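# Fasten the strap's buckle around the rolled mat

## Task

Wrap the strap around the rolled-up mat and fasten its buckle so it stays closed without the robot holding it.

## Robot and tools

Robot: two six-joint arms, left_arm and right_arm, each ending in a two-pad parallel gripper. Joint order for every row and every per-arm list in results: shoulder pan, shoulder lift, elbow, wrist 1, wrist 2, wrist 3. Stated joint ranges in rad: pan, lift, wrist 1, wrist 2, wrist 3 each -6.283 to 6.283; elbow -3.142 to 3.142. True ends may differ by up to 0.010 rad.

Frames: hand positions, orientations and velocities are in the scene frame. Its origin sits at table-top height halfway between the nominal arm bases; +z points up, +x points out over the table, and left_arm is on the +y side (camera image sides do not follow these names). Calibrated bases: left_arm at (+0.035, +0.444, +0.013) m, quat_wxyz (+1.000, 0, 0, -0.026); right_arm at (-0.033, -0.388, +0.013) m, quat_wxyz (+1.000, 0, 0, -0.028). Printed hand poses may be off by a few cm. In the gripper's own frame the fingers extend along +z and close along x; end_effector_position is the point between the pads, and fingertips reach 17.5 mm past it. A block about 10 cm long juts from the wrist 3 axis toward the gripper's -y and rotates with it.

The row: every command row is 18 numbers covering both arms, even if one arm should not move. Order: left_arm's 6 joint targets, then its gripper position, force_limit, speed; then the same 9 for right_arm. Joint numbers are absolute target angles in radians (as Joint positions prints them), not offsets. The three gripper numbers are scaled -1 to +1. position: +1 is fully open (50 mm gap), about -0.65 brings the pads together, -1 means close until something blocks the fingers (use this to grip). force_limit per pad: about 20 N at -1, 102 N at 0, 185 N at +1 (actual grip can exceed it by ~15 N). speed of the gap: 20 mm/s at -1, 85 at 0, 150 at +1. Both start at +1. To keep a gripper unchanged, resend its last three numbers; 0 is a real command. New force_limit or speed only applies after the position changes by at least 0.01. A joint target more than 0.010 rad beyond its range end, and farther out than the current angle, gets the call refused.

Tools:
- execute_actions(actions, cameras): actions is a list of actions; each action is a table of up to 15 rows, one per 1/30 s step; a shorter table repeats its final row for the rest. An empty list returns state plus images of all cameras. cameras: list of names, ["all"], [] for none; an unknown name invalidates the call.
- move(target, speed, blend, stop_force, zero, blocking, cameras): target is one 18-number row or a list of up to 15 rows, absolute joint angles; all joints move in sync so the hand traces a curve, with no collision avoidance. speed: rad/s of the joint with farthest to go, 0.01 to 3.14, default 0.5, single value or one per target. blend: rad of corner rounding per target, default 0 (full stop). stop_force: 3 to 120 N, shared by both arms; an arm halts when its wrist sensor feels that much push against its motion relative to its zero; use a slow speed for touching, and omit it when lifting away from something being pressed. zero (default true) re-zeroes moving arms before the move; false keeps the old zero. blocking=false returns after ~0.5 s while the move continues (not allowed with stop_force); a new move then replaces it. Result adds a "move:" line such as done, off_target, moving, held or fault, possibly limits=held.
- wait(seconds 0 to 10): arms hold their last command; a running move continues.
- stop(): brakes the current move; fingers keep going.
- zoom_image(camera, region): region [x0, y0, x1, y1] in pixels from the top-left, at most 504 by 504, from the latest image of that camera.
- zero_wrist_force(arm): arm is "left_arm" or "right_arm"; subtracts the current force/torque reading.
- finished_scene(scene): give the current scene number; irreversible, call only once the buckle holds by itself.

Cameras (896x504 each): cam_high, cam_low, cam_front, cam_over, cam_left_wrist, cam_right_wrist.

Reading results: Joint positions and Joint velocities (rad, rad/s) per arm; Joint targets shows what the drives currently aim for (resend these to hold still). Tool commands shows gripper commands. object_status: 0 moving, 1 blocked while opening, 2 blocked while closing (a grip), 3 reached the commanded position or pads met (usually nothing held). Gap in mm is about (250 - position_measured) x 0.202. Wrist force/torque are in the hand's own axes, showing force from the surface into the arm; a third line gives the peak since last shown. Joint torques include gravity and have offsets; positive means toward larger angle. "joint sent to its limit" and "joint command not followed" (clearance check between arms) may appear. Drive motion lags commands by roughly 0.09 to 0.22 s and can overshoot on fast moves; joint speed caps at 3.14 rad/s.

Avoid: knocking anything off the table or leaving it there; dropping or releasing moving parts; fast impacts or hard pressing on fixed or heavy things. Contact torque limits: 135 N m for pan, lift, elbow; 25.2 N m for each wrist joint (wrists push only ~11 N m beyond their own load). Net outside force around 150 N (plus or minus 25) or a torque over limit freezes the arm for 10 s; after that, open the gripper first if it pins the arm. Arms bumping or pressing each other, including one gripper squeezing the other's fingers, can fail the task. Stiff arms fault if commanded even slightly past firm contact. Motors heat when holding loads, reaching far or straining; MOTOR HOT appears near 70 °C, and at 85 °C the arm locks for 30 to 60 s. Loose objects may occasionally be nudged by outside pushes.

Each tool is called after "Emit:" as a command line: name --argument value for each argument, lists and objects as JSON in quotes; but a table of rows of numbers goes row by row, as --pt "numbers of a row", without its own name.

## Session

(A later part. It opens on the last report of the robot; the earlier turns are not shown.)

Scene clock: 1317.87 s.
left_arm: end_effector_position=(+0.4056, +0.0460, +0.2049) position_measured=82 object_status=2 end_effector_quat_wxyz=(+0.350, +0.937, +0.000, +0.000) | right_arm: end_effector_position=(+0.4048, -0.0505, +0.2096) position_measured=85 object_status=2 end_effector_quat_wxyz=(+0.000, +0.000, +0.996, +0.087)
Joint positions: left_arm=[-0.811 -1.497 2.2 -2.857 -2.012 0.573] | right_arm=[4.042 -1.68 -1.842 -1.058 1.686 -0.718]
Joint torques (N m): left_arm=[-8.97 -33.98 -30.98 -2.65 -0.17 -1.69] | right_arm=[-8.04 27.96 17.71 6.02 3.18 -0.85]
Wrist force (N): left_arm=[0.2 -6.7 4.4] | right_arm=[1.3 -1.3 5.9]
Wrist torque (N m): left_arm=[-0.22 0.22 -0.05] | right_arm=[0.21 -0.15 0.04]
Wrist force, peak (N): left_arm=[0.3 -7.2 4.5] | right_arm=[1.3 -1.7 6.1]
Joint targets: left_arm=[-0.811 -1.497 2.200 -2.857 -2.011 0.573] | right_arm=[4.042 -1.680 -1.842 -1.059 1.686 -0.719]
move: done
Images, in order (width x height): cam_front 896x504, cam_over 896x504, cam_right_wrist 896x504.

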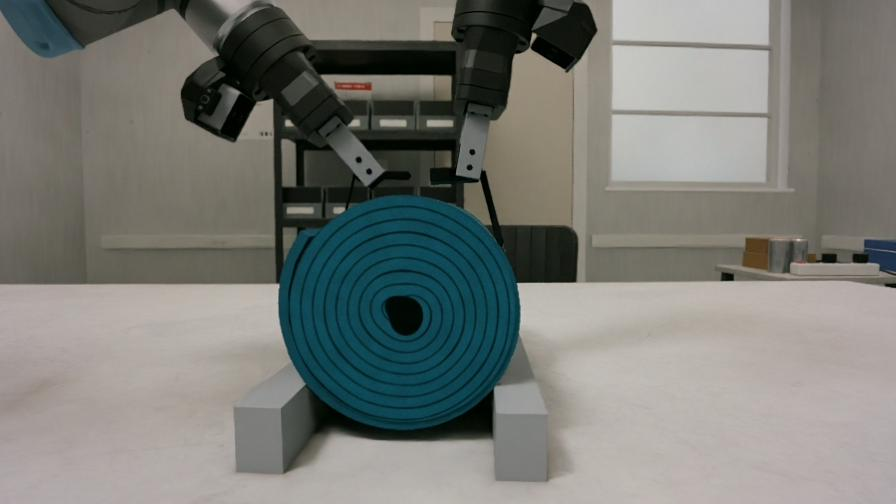

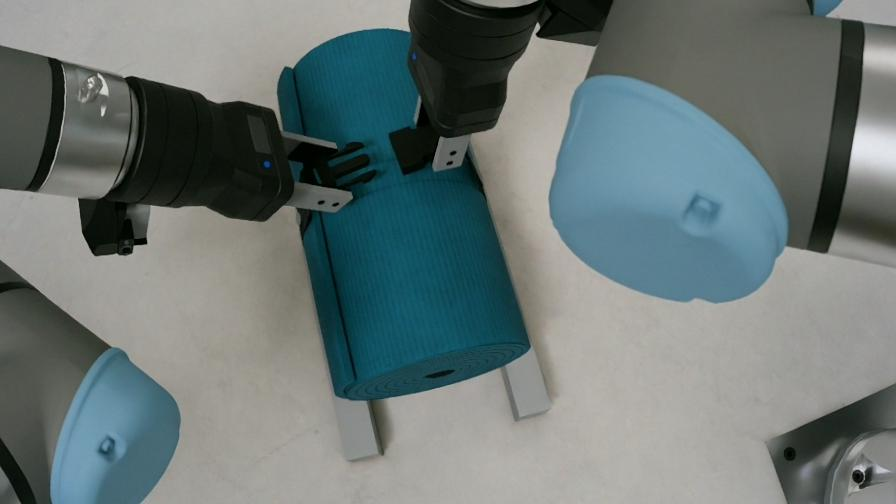

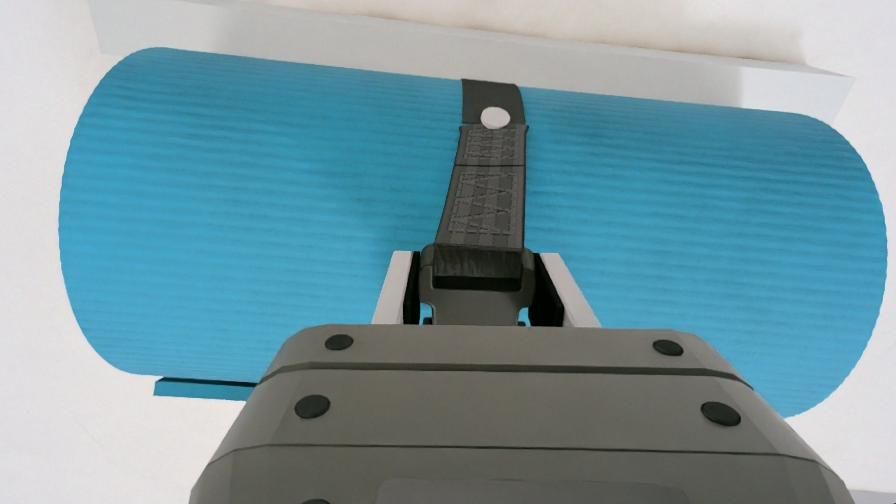

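Emit:
move --target '[-0.8319,-1.4656,2.1661,-2.8631,-1.9999,0.5542,-1,-0.3,-1,4.0423,-1.6804,-1.8424,-1.0585,1.6863,-0.7186,-1,-0.6,-1]' --speed 0.08 --stop_force 30 --cameras '["cam_front","cam_over"]'

Emit:
zoom_image --camera "cam_front" --region '[320, 120, 520, 240]'

Emit:
zoom_image --camera "cam_over" --region '[280, 90, 500, 230]'

Scene clock: 1334.17 s.
left_arm: end_effector_position=(+0.4093, +0.0279, +0.2051) position_measured=82 object_status=2 end_effector_quat_wxyz=(+0.350, +0.937, +0.000, +0.000) | right_arm: end_effector_position=(+0.4047, -0.0506, +0.2096) position_measured=85 object_status=2 end_effector_quat_wxyz=(+0.000, +0.000, +0.996, +0.087)
Joint positions: left_arm=[-0.832 -1.466 2.166 -2.863 -2 0.554] | right_arm=[4.042 -1.68 -1.842 -1.059 1.686 -0.719]
Joint torques (N m): left_arm=[8.49 -40.33 -17.82 -3.25 -3.65 2.36] | right_arm=[-5.77 42.19 20.98 4.46 2.99 -0.78]
Wrist force (N): left_arm=[-0.3 -8.5 3.7] | right_arm=[1.2 -2.2 6.2]
Wrist torque (N m): left_arm=[-0.25 0.24 -0.07] | right_arm=[0.15 -0.17 0.03]
Wrist force, peak (N): left_arm=[0.0 -8.7 4.5] | right_arm=[1.3 -2.0 6.9]
Joint targets: left_arm=[-0.832 -1.466 2.166 -2.863 -2.000 0.554] | right_arm=[4.042 -1.680 -1.842 -1.059 1.686 -0.719]
move: done
Images, in order (width x height): cam_front 896x504, cam_over 896x504.

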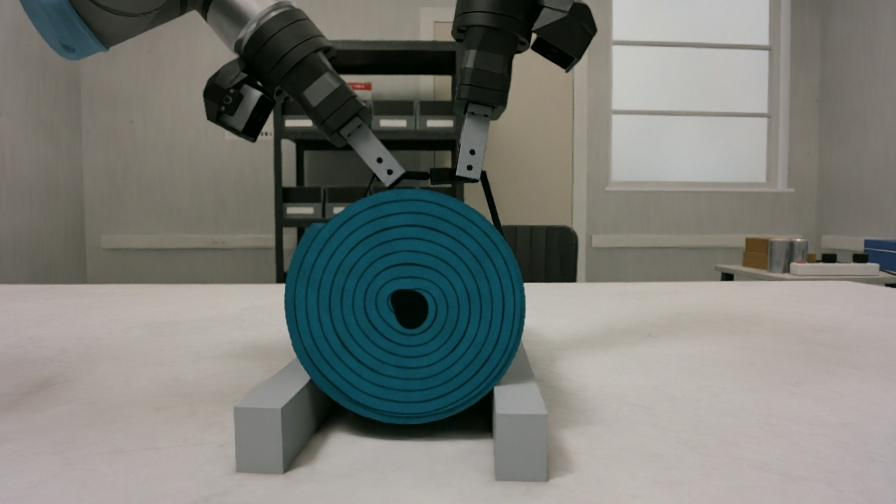

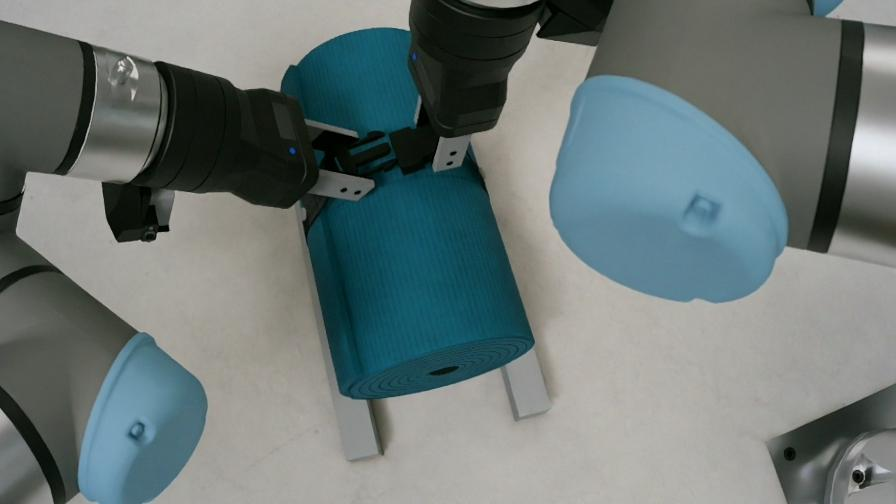

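Scaled by 2.520.

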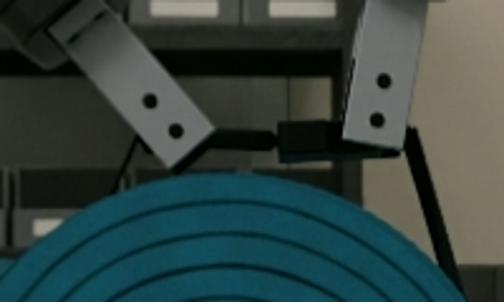

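Scaled by 2.291.

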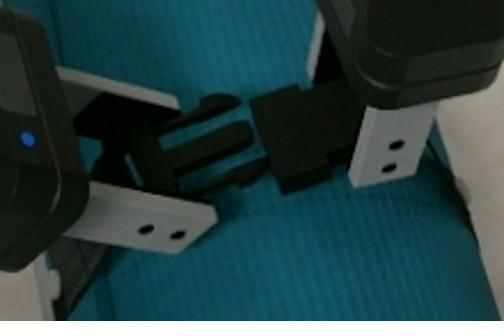

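Emit:
move --target '[-0.8392,-1.481,2.1845,-2.8688,-1.9959,0.5476,-1,-0.3,-1,4.0423,-1.6804,-1.8424,-1.0585,1.6863,-0.7186,-1,-0.6,-1]' --speed 0.08 --cameras '["cam_front","cam_over"]'

Emit:
zoom_image --camera "cam_front" --region '[320, 120, 520, 240]'

Emit:
zoom_image --camera "cam_over" --region '[320, 100, 480, 210]'

Scene clock: 1357.03 s.
left_arm: end_effector_position=(+0.4027, +0.0309, +0.2051) position_measured=82 object_status=2 end_effector_quat_wxyz=(+0.350, +0.937, +0.000, +0.000) | right_arm: end_effector_position=(+0.4047, -0.0506, +0.2096) position_measured=85 object_status=2 end_effector_quat_wxyz=(+0.000, +0.000, +0.996, +0.087)
Joint positions: left_arm=[-0.839 -1.481 2.185 -2.869 -1.996 0.547] | right_arm=[4.042 -1.68 -1.842 -1.058 1.686 -0.719]
Joint torques (N m): left_arm=[1.44 -25 -32.75 -6.32 -1.32 -1.01] | right_arm=[-3.92 41.95 30.02 6.09 2.76 -0.75]
Wrist force (N): left_arm=[0.7 -8.4 3.9] | right_arm=[1.2 -1.9 6.2]
Wrist torque (N m): left_arm=[-0.25 0.22 -0.03] | right_arm=[0.19 -0.17 0.04]
Wrist force, peak (N): left_arm=[0.8 -8.5 3.9] | right_arm=[1.1 -2.2 6.5]
Joint targets: left_arm=[-0.839 -1.481 2.185 -2.869 -1.996 0.548] | right_arm=[4.042 -1.680 -1.842 -1.059 1.686 -0.719]
move: done
Images, in order (width x height): cam_front 896x504, cam_over 896x504.

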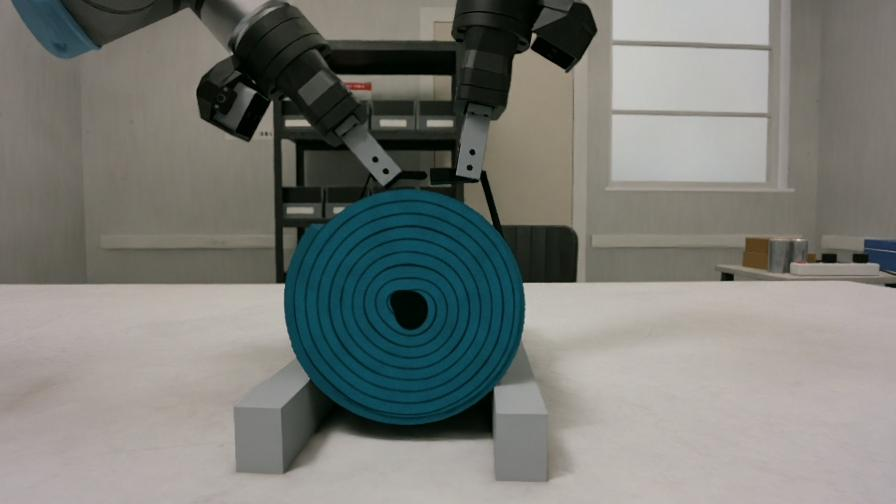

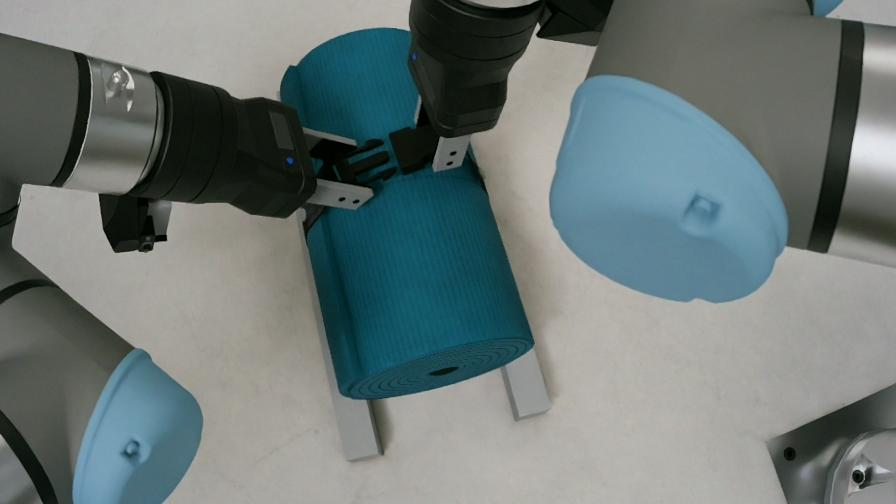

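Scaled by 2.520.

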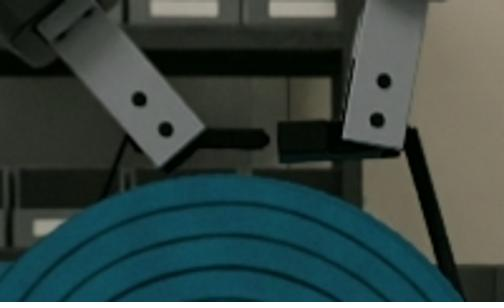

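Scaled by 3.150.

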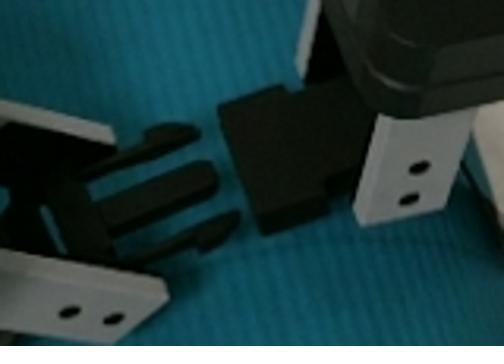

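Emit:
move --target '[-0.8591,-1.4577,2.16,-2.8751,-1.9846,0.5296,-1,-0.3,-1,4.0423,-1.6804,-1.8424,-1.0585,1.6863,-0.7186,-1,-0.6,-1]' --speed 0.06 --stop_force 40 --cameras '["cam_front","cam_over"]'

Emit:
zoom_image --camera "cam_front" --region '[320, 120, 520, 240]'

Emit:
zoom_image --camera "cam_over" --region '[320, 100, 480, 210]'

Scene clock: 1373.73 s.
left_arm: end_effector_position=(+0.4039, +0.0159, +0.2051) position_measured=85 object_status=2 end_effector_quat_wxyz=(+0.350, +0.937, +0.000, +0.000) | right_arm: end_effector_position=(+0.4048, -0.0506, +0.2096) position_measured=85 object_status=2 end_effector_quat_wxyz=(+0.000, +0.000, +0.996, +0.087)
Joint positions: left_arm=[-0.859 -1.458 2.16 -2.875 -1.985 0.53] | right_arm=[4.042 -1.68 -1.842 -1.058 1.686 -0.719]
Joint torques (N m): left_arm=[-4.69 -37.67 -22.97 -7.77 -7.08 2.43] | right_arm=[17.13 35.23 33.49 11.74 2.47 -0.72]
Wrist force (N): left_arm=[4.7 -28.5 -16.3] | right_arm=[5.1 -28.7 1.5]
Wrist torque (N m): left_arm=[-0.64 0.47 -0.08] | right_arm=[0.13 0.10 -0.03]
Wrist force, peak (N): left_arm=[2.3 -30.8 -18.3] | right_arm=[3.2 -31.3 1.3]
Joint targets: left_arm=[-0.859 -1.458 2.160 -2.875 -1.985 0.530] | right_arm=[4.042 -1.680 -1.842 -1.059 1.686 -0.719]
move: done
Images, in order (width x height): cam_front 896x504, cam_over 896x504.

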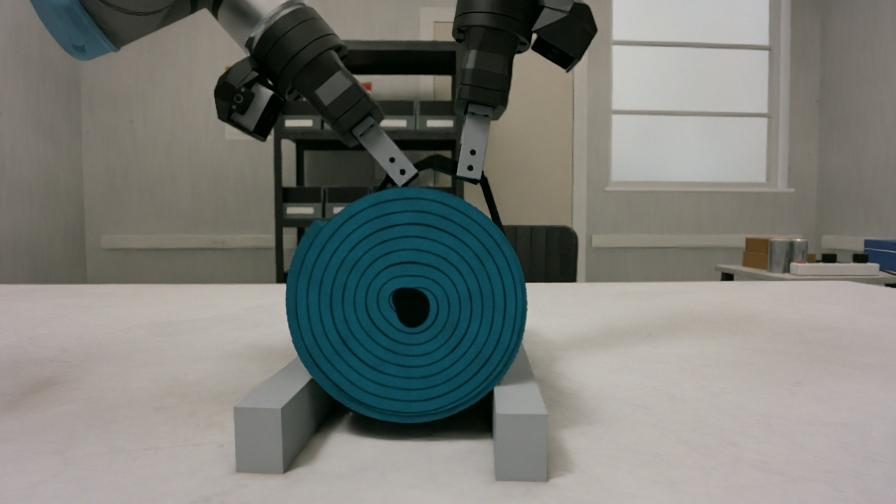

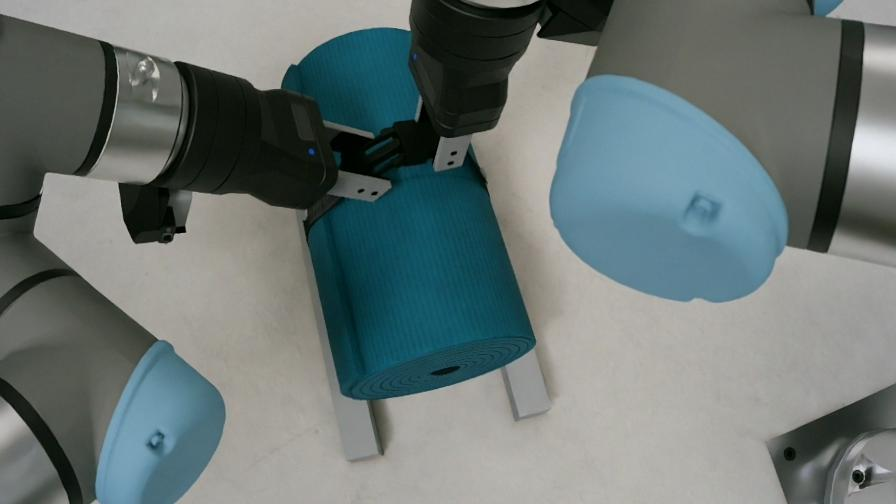

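Scaled by 2.520.

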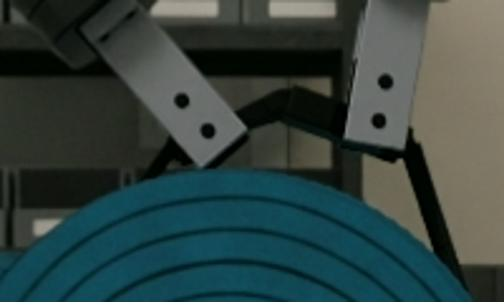

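Scaled by 3.150.

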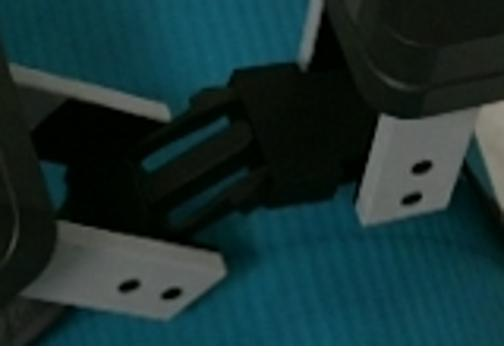

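Emit:
move --target '[-0.849,-1.467,2.17,-2.8721,-1.99,0.5392,-1,-0.3,-1,4.0423,-1.6804,-1.8424,-1.0585,1.6863,-0.7186,-1,-0.6,-1]' --speed 0.06 --cameras '["cam_front","cam_over"]'

Emit:
zoom_image --camera "cam_front" --region '[320, 120, 520, 240]'

Emit:
zoom_image --camera "cam_over" --region '[320, 100, 480, 210]'

Scene clock: 1383.60 s.
left_arm: end_effector_position=(+0.4041, +0.0229, +0.2049) position_measured=85 object_status=2 end_effector_quat_wxyz=(+0.350, +0.937, +0.000, +0.000) | right_arm: end_effector_position=(+0.4047, -0.0506, +0.2096) position_measured=85 object_status=2 end_effector_quat_wxyz=(+0.000, +0.000, +0.996, +0.087)
Joint positions: left_arm=[-0.849 -1.467 2.17 -2.872 -1.99 0.539] | right_arm=[4.042 -1.68 -1.842 -1.058 1.686 -0.719]
Joint torques (N m): left_arm=[-5.38 -28.99 -26.44 -2.91 -2.36 0.56] | right_arm=[-6.73 22 32.84 3.17 2.19 -0.68]
Wrist force (N): left_arm=[0.2 -6.8 2.4] | right_arm=[0.9 -0.8 4.1]
Wrist torque (N m): left_arm=[-0.14 0.23 -0.16] | right_arm=[0.28 -0.08 0.04]
Wrist force, peak (N): left_arm=[4.3 -29.1 -16.9] | right_arm=[4.8 -29.3 1.6]
Joint targets: left_arm=[-0.849 -1.467 2.170 -2.872 -1.990 0.539] | right_arm=[4.042 -1.680 -1.842 -1.059 1.686 -0.719]
move: done
Images, in order (width x height): cam_front 896x504, cam_over 896x504.

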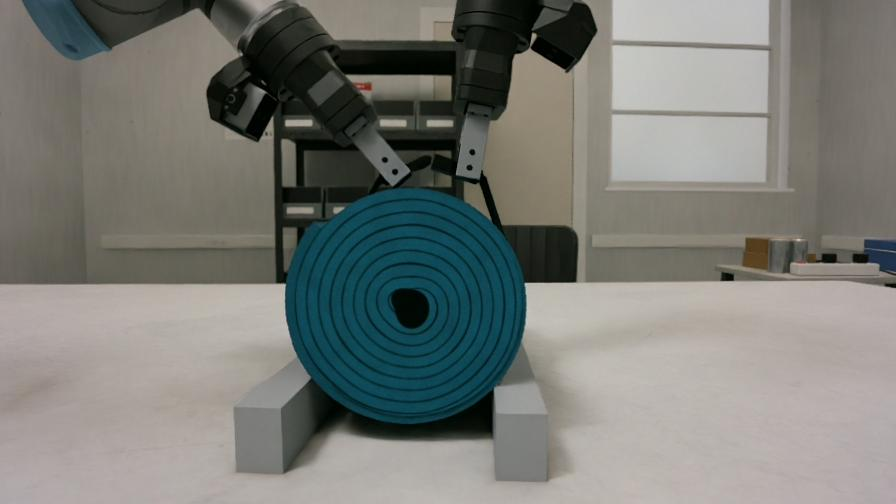

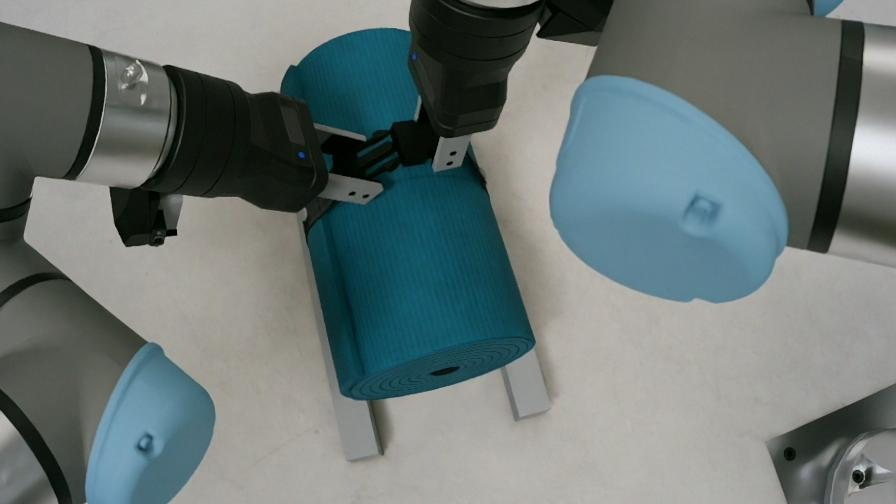

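Scaled by 2.520.

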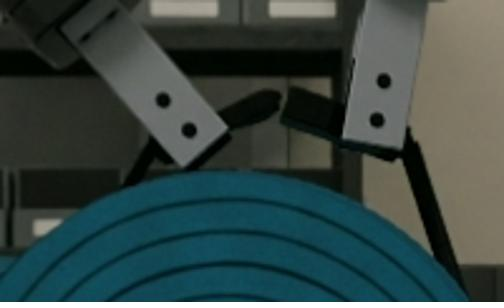

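Scaled by 3.150.

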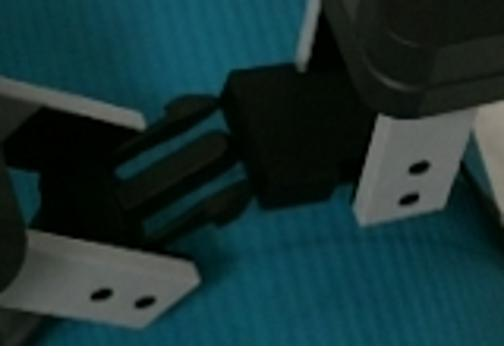

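Emit:
move --target '[-0.849,-1.467,2.17,-2.8721,-1.99,0.5392,-0.97,1,-1,4.0423,-1.6804,-1.8424,-1.0585,1.6863,-0.7186,-0.97,1,-1]'

Emit:
move --target '[-0.9575,-1.5198,1.9227,-2.1666,-1.6909,0.5499,-0.97,1,-1,4.133,-1.7668,-1.673,-1.3712,1.4984,-0.6319,-0.97,1,-1]' --speed 0.2 --cameras '["cam_front","cam_over","cam_left_wrist"]'

Emit:
zoom_image --camera "cam_front" --region '[320, 120, 520, 240]'

Emit:
zoom_image --camera "cam_over" --region '[320, 100, 480, 210]'

Scene clock: 1416.53 s.
left_arm: end_effector_position=(+0.4041, +0.0228, +0.2050) position_measured=91 object_status=2 end_effector_quat_wxyz=(+0.350, +0.937, +0.000, +0.000) | right_arm: end_effector_position=(+0.4047, -0.0506, +0.2096) position_measured=93 object_status=2 end_effector_quat_wxyz=(+0.000, +0.000, +0.996, +0.087)
Joint positions: left_arm=[-0.849 -1.467 2.17 -2.872 -1.99 0.539] | right_arm=[4.042 -1.68 -1.842 -1.059 1.686 -0.719]
Joint torques (N m): left_arm=[-9.32 -21.95 -31.16 -6.77 -0.11 -2.44] | right_arm=[-6.82 22.32 32.8 3.27 2.05 -0.67]
Wrist force (N): left_arm=[0.2 -7.0 2.5] | right_arm=[0.8 -0.9 4.1]
Wrist torque (N m): left_arm=[-0.18 0.25 -0.15] | right_arm=[0.27 -0.07 0.04]
Wrist force, peak (N): left_arm=[0.4 -7.0 2.5] | right_arm=[0.8 -0.8 4.4]
Joint targets: left_arm=[-0.849 -1.467 2.170 -2.872 -1.990 0.539] | right_arm=[4.042 -1.680 -1.842 -1.059 1.686 -0.719]
move: done

Scene clock: 1420.50 s.
left_arm: end_effector_position=(+0.4037, +0.0496, +0.2126) position_measured=91 object_status=2 end_effector_quat_wxyz=(+0.113, +0.994, +0.000, +0.000) | right_arm: end_effector_position=(+0.4046, -0.0504, +0.2098) position_measured=93 object_status=2 end_effector_quat_wxyz=(+0.000, +0.000, +0.998, -0.061)
Joint positions: left_arm=[-0.958 -1.52 1.923 -2.167 -1.691 0.55] | right_arm=[4.133 -1.767 -1.673 -1.371 1.498 -0.632]
Joint torques (N m): left_arm=[8.04 -28.8 -20.82 -6.22 -2.3 1.79] | right_arm=[-6.74 46.03 18.11 4.97 2.18 -0.87]
Wrist force (N): left_arm=[0.4 -2.5 6.7] | right_arm=[1.4 1.5 5.9]
Wrist torque (N m): left_arm=[-0.01 0.14 -0.10] | right_arm=[0.26 -0.16 0.25]
Wrist force, peak (N): left_arm=[0.8 -3.7 6.8] | right_arm=[-1.4 -1.3 11.7]
Joint targets: left_arm=[-0.958 -1.520 1.923 -2.167 -1.691 0.550] | right_arm=[4.133 -1.767 -1.673 -1.371 1.498 -0.632]
move: done
Images, in order (width x height): cam_front 896x504, cam_over 896x504, cam_left_wrist 896x504.

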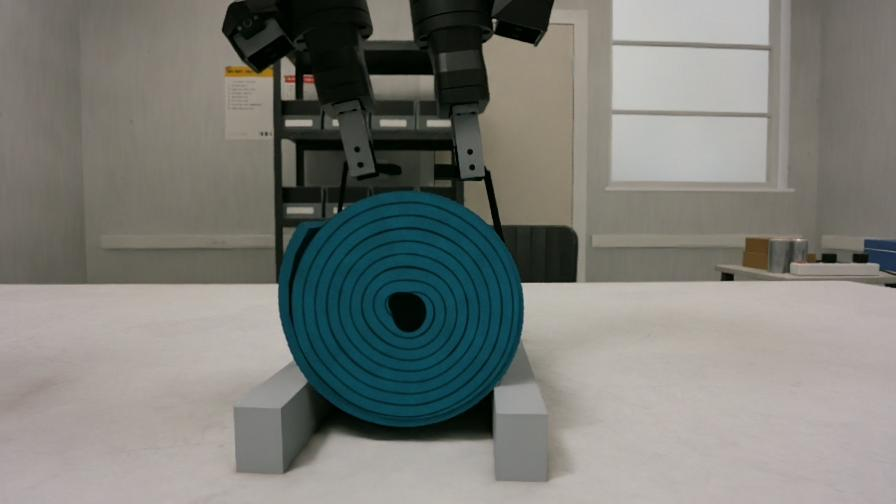

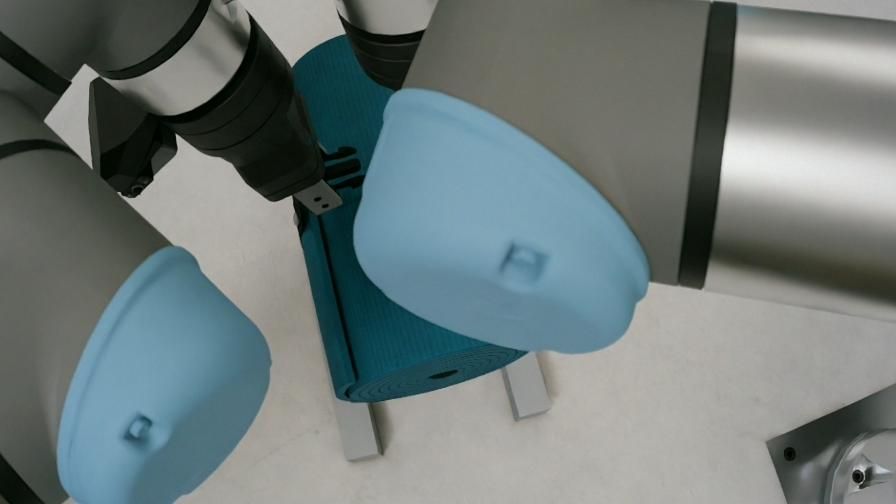

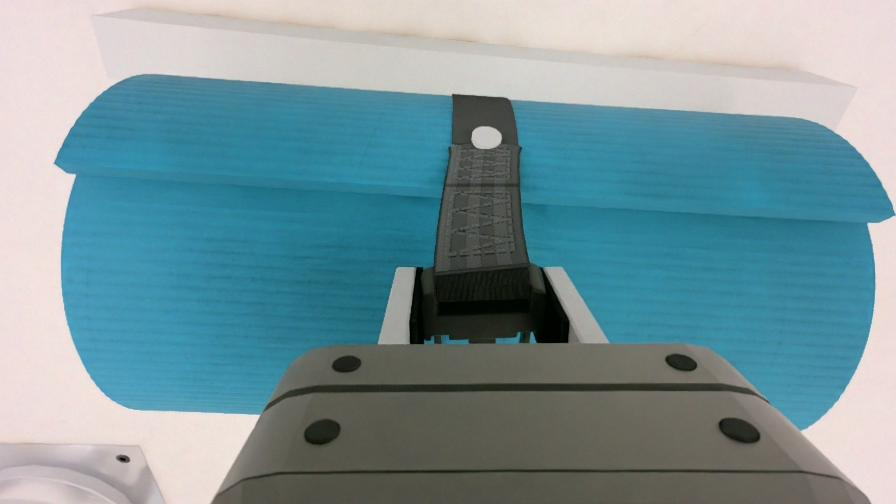

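Scaled by 2.520.

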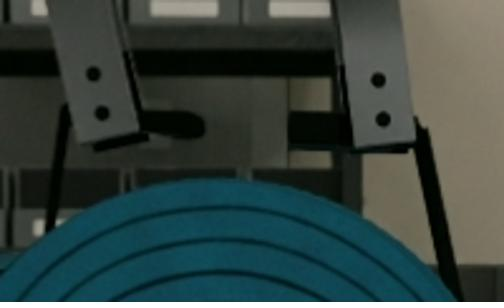

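Scaled by 3.150.

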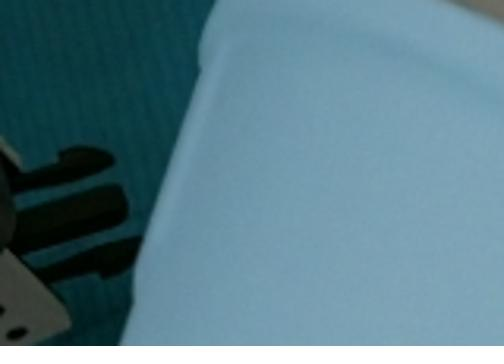

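Emit:
move --target '[-0.9892,-1.4684,1.8735,-2.1725,-1.6847,0.5185,-0.97,1,-1,4.133,-1.7668,-1.673,-1.3712,1.4984,-0.6319,-0.97,1,-1]' --speed 0.1 --stop_force 30 --cameras '["cam_front","cam_over"]'

Emit:
zoom_image --camera "cam_front" --region '[320, 120, 520, 240]'

Scene clock: 1430.37 s.
left_arm: end_effector_position=(+0.4038, +0.0198, +0.2104) position_measured=91 object_status=2 end_effector_quat_wxyz=(+0.113, +0.994, +0.000, +0.000) | right_arm: end_effector_position=(+0.4046, -0.0505, +0.2098) position_measured=93 object_status=2 end_effector_quat_wxyz=(+0.000, +0.000, +0.998, -0.061)
Joint positions: left_arm=[-0.989 -1.468 1.874 -2.173 -1.685 0.519] | right_arm=[4.133 -1.767 -1.673 -1.371 1.498 -0.632]
Joint torques (N m): left_arm=[7.9 -43.33 -20.8 -2.71 -2.5 2.29] | right_arm=[-4.82 46.29 19.62 2.65 2.12 -0.82]
Wrist force (N): left_arm=[0.2 -4.5 5.6] | right_arm=[0.9 0.8 6.3]
Wrist torque (N m): left_arm=[-0.02 0.15 0.01] | right_arm=[0.26 -0.14 0.25]
Wrist force, peak (N): left_arm=[0.3 -3.5 6.8] | right_arm=[1.4 1.4 7.0]
Joint targets: left_arm=[-0.989 -1.468 1.873 -2.173 -1.685 0.518] | right_arm=[4.133 -1.767 -1.673 -1.371 1.498 -0.632]
move: done
Images, in order (width x height): cam_front 896x504, cam_over 896x504.

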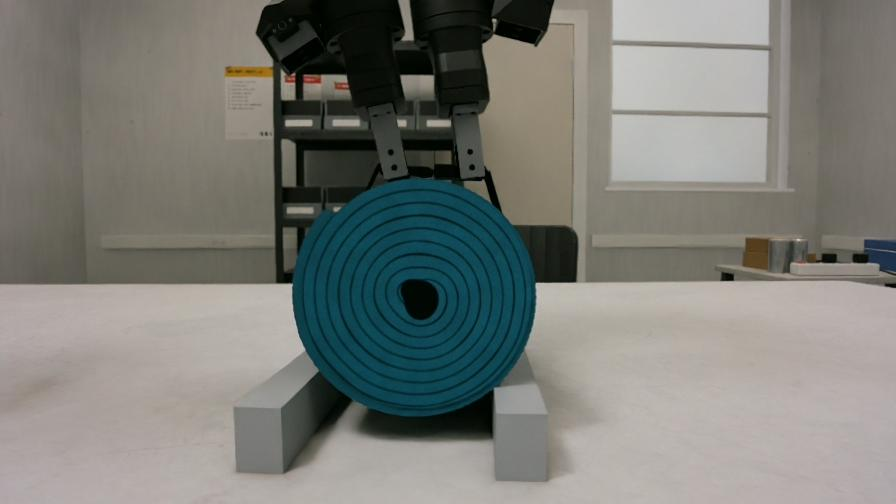

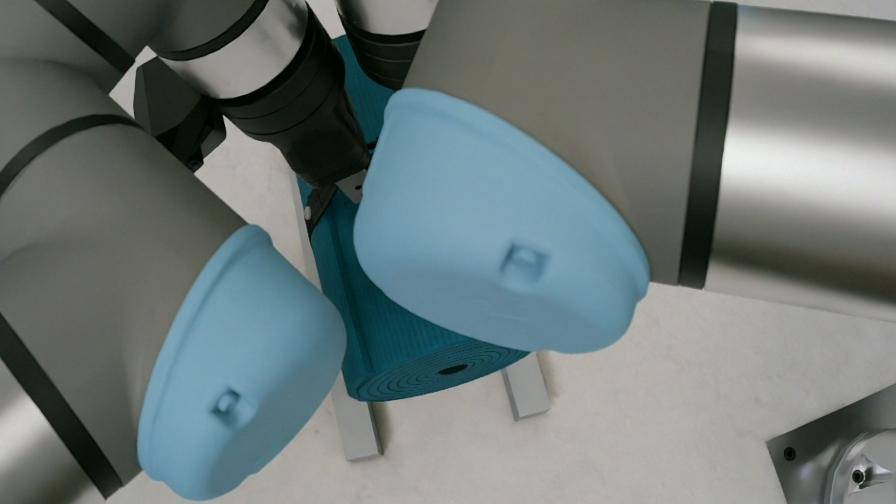

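Scaled by 2.520.

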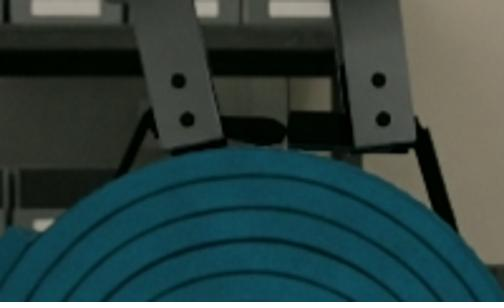

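Emit:
move --pt "-1.0008 -1.4483 1.8511 -2.1714 -1.6824 0.5069 -0.97 1 -1 4.133 -1.7668 -1.673 -1.3712 1.4984 -0.6319 -0.97 1 -1" --speed 0.06 --stop_force 70 --cameras '["cam_front"]'

Emit:
zoom_image --camera "cam_front" --region '[320, 120, 520, 240]'

Scene clock: 1433.40 s.
left_arm: end_effector_position=(+0.4038, +0.0198, +0.2104) position_measured=91 object_status=2 end_effector_quat_wxyz=(+0.113, +0.994, +0.000, +0.000) | right_arm: end_effector_position=(+0.4046, -0.0505, +0.2098) position_measured=93 object_status=2 end_effector_quat_wxyz=(+0.000, +0.000, +0.998, -0.061)
Joint positions: left_arm=[-0.989 -1.468 1.874 -2.172 -1.685 0.519] | right_arm=[4.133 -1.767 -1.673 -1.371 1.498 -0.632]
Joint torques (N m): left_arm=[8.27 -43.21 -21.02 -2.55 -2.65 2.22] | right_arm=[-1.84 45.72 22.53 2.65 2.03 -0.75]
Wrist force (N): left_arm=[0.3 -4.3 5.7] | right_arm=[1.0 0.7 6.4]
Wrist torque (N m): left_arm=[0.00 0.14 0.01] | right_arm=[0.26 -0.14 0.25]
Wrist force, peak (N): left_arm=[0.2 -4.5 6.0] | right_arm=[1.1 0.8 6.7]
Joint targets: left_arm=[-0.989 -1.468 1.874 -2.173 -1.685 0.519] | right_arm=[4.133 -1.767 -1.673 -1.371 1.498 -0.632]
move: held (left_arm; a check stopped the path); limits=held; left_arm: the elbow is farthest, 0.022 rad from its target
joint command not followed: on one or more control steps a check withheld the commanded joint targets of the left arm, and it was not sent them on those steps.
cause: the commanded joint targets, or the way to them, would bring a part of the robot too close to another arm (this arm's gripper and the right arm's gripper, 5 mm apart when this arm was first held).
Images, in order (width x height): cam_front 896x504.

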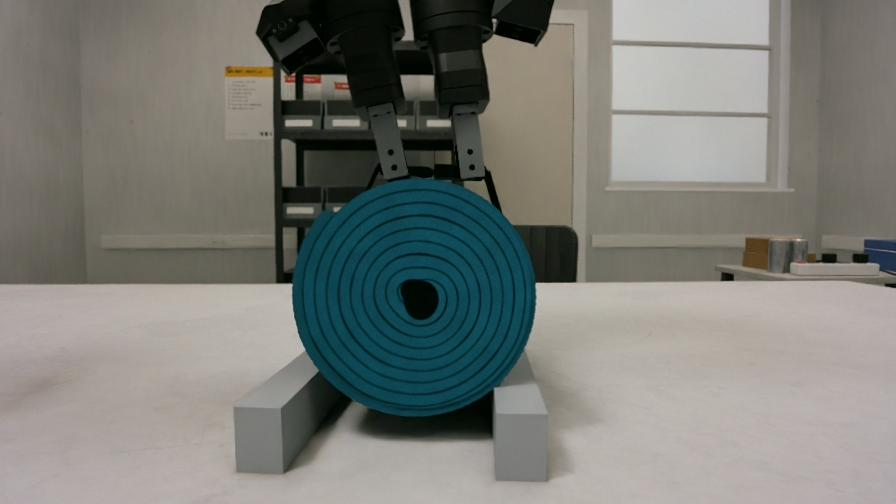

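Scaled by 2.520.

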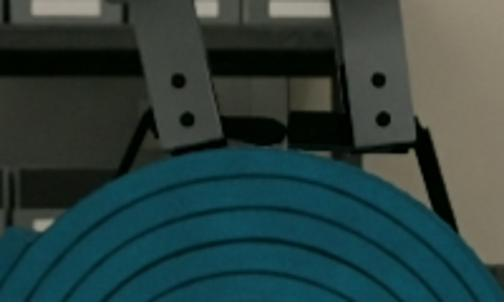

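Emit:
move --target '[-0.9711,-1.486,1.9147,-2.2396,-1.7148,0.5301,-0.97,1,-1,4.1184,-1.7482,-1.7034,-1.3164,1.5285,-0.649,-0.97,1,-1]' --speed 0.1

Emit:
move --target '[-0.9721,-1.4765,1.9208,-2.2858,-1.7321,0.5246,-0.97,1,-1,4.1184,-1.7482,-1.7034,-1.3164,1.5285,-0.649,-0.97,1,-1]' --speed 0.04 --stop_force 60 --cameras '["cam_front"]'

Emit:
zoom_image --camera "cam_front" --region '[320, 120, 520, 240]'

Scene clock: 1469.23 s.
left_arm: end_effector_position=(+0.4040, +0.0238, +0.2103) position_measured=91 object_status=2 end_effector_quat_wxyz=(+0.139, +0.990, +0.000, +0.000) end_effector_velocity=(+0.000, +0.001, +0.000) end_effector_angular_velocity=(+0.005, +0.000, +0.000) | right_arm: end_effector_position=(+0.4046, -0.0505, +0.2099) position_measured=93 object_status=2 end_effector_quat_wxyz=(+0.000, +0.000, +0.999, -0.035)
Joint positions: left_arm=[-0.971 -1.486 1.915 -2.24 -1.715 0.53] | right_arm=[4.118 -1.748 -1.704 -1.316 1.529 -0.649]
Joint velocities: left_arm=[0 0 -0.001 0.005 0.003 0] | right_arm=[within noise]
Joint torques (N m): left_arm=[-7.32 -28.31 -34.4 -2.43 0.69 0.11] | right_arm=[6.45 25.64 36.71 2.56 -2.47 1.05]
Wrist force (N): left_arm=[0.3 -4.4 5.0] | right_arm=[0.7 0.6 5.5]
Wrist torque (N m): left_arm=[-0.05 0.14 -0.10] | right_arm=[0.28 -0.10 0.29]
Wrist force, peak (N): left_arm=[0.2 -4.6 5.9] | right_arm=[1.2 0.8 6.6]
Joint targets: left_arm=[-0.971 -1.486 1.915 -2.240 -1.715 0.530] | right_arm=[4.118 -1.748 -1.703 -1.316 1.528 -0.649]
move: done

Scene clock: 1471.00 s.
left_arm: end_effector_position=(+0.4034, +0.0152, +0.2090) position_measured=91 object_status=2 end_effector_quat_wxyz=(+0.154, +0.988, +0.000, -0.001) | right_arm: end_effector_position=(+0.4041, -0.0513, +0.2095) position_measured=93 object_status=2 end_effector_quat_wxyz=(-0.001, +0.000, +0.999, -0.037)
Joint positions: left_arm=[-0.972 -1.476 1.921 -2.28 -1.732 0.525] | right_arm=[4.118 -1.748 -1.703 -1.32 1.528 -0.649]
Joint torques (N m): left_arm=[-29.67 -33.11 -45.51 -14.99 -5.92 -0.87] | right_arm=[30.03 25.76 36.65 14.4 10.72 1.08]
Wrist force (N): left_arm=[-0.8 -56.7 -13.2] | right_arm=[-0.5 -51.2 11.8]
Wrist torque (N m): left_arm=[0.00 0.18 0.00] | right_arm=[1.02 -0.14 0.26]
Wrist force, peak (N): left_arm=[-0.8 -56.7 -13.2] | right_arm=[-0.1 -51.2 12.0]
Joint targets: left_arm=[-0.972 -1.476 1.921 -2.286 -1.732 0.525] | right_arm=[4.118 -1.748 -1.703 -1.316 1.528 -0.649]
move: done
Images, in order (width x height): cam_front 896x504.

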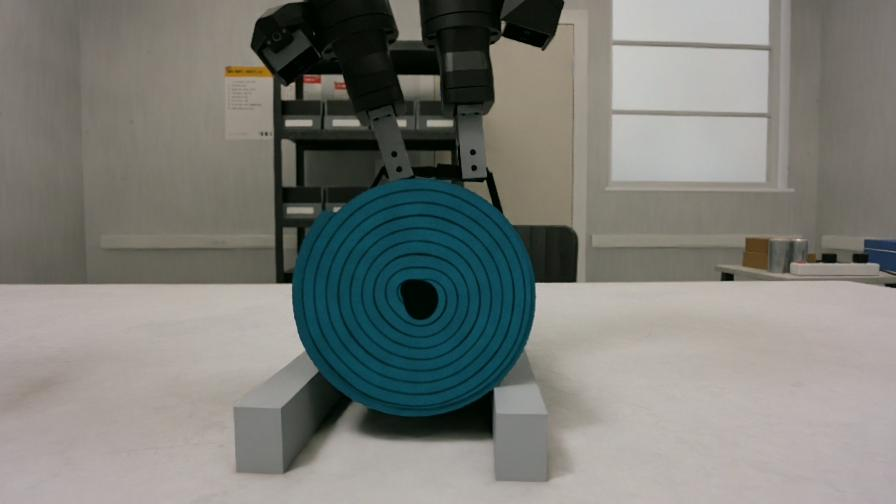

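Scaled by 2.520.

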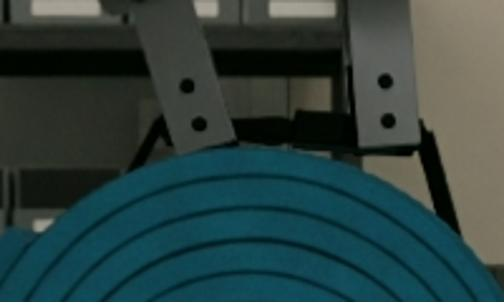

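Emit:
wait --seconds 0.1 --cameras '["cam_left_wrist","cam_right_wrist","cam_high"]'

Emit:
zoom_image --camera "cam_high" --region '[410, 150, 510, 240]'

Emit:
zoom_image --camera "cam_right_wrist" --region '[330, 200, 630, 400]'

Emit:
zoom_image --camera "cam_left_wrist" --region '[330, 200, 630, 400]'

Scene clock: 1476.43 s.
left_arm: end_effector_position=(+0.4034, +0.0152, +0.2091) position_measured=91 object_status=2 end_effector_quat_wxyz=(+0.154, +0.988, +0.000, -0.001) | right_arm: end_effector_position=(+0.4041, -0.0513, +0.2095) position_measured=93 object_status=2 end_effector_quat_wxyz=(-0.001, +0.000, +0.999, -0.037)
Joint positions: left_arm=[-0.972 -1.476 1.921 -2.28 -1.732 0.525] | right_arm=[4.118 -1.748 -1.703 -1.32 1.528 -0.649]
Joint torques (N m): left_arm=[-27.08 -36.15 -48.94 -14.91 -5.93 2.25] | right_arm=[30.76 28.79 37.14 14.29 10.77 1.1]
Wrist force (N): left_arm=[-1.3 -57.0 -13.0] | right_arm=[-0.8 -51.5 12.3]
Wrist torque (N m): left_arm=[0.02 0.17 0.01] | right_arm=[1.04 -0.17 0.27]
Wrist force, peak (N): left_arm=[-1.2 -57.3 -13.2] | right_arm=[-0.8 -51.8 12.3]
Joint targets: left_arm=[-0.972 -1.476 1.921 -2.286 -1.732 0.525] | right_arm=[4.118 -1.748 -1.703 -1.316 1.528 -0.649]
Tool commands: left_gripper/position=-0.97 left_gripper/force_limit=+1.0 left_gripper/speed=-1.0 right_gripper/position=-0.97 right_gripper/force_limit=+1.0 right_gripper/speed=-1.0
wait: 0.10 s; at rest from the start
Images, in order (width x height): cam_high 896x504, cam_left_wrist 896x504, cam_right_wrist 896x504.

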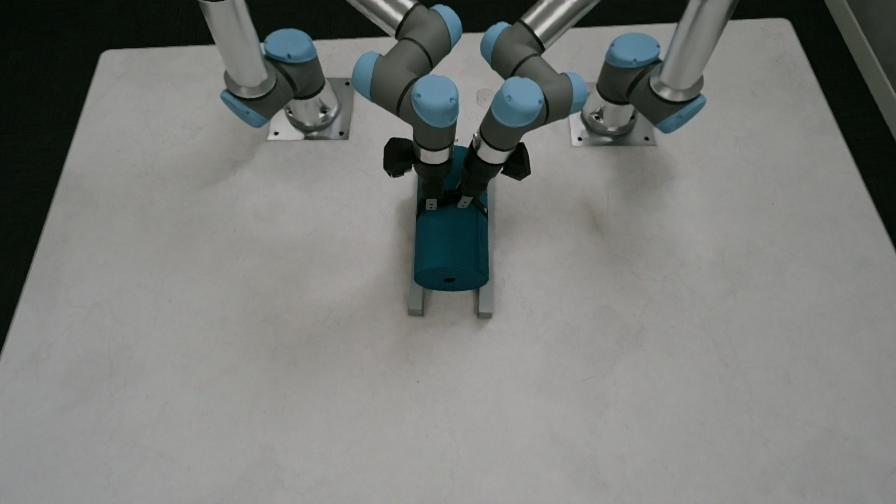

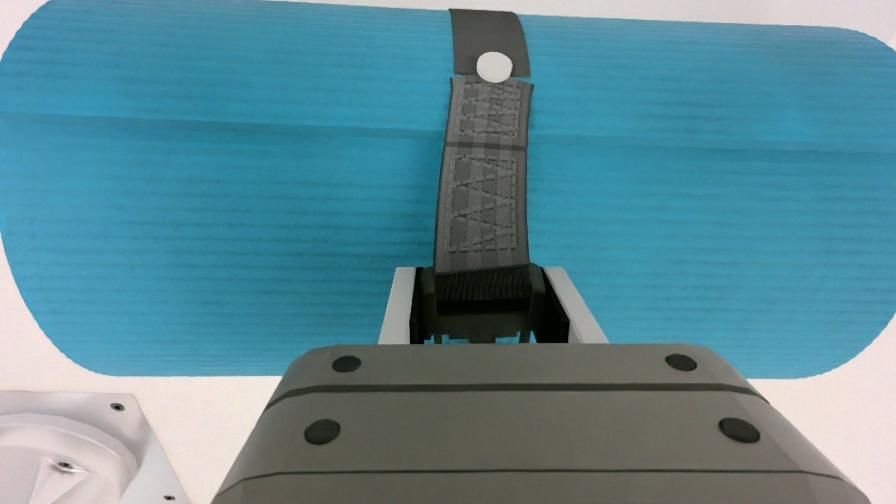

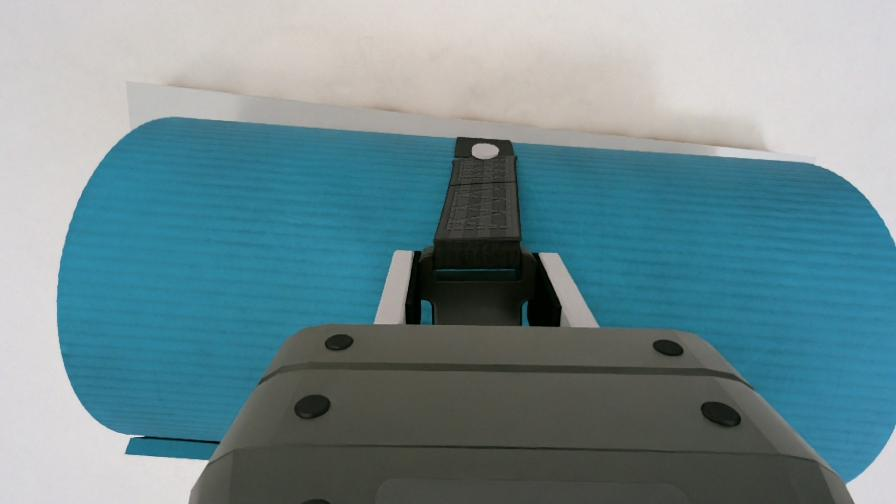

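Scaled by 5.040.

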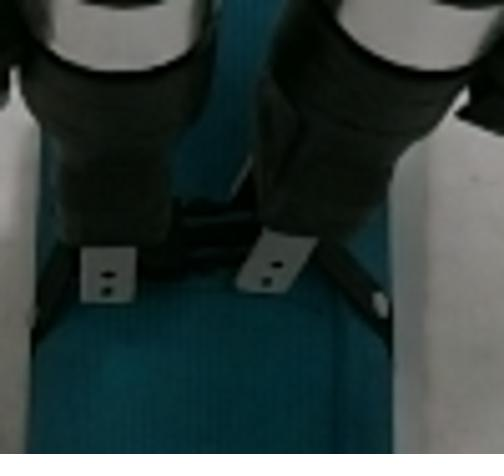

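Scaled by 1.680.

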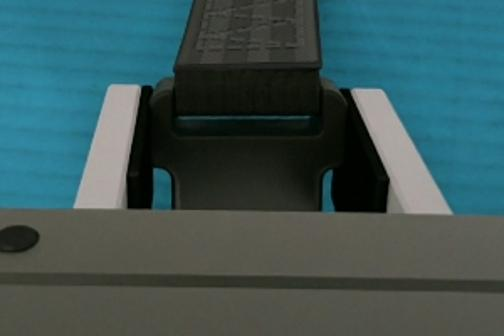

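Scaled by 1.680.

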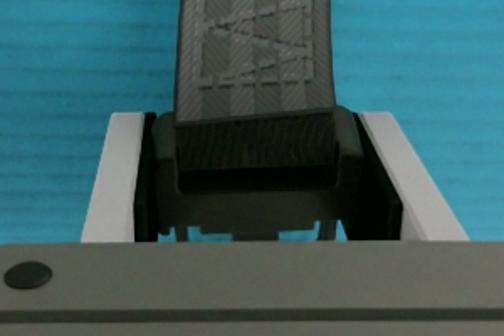

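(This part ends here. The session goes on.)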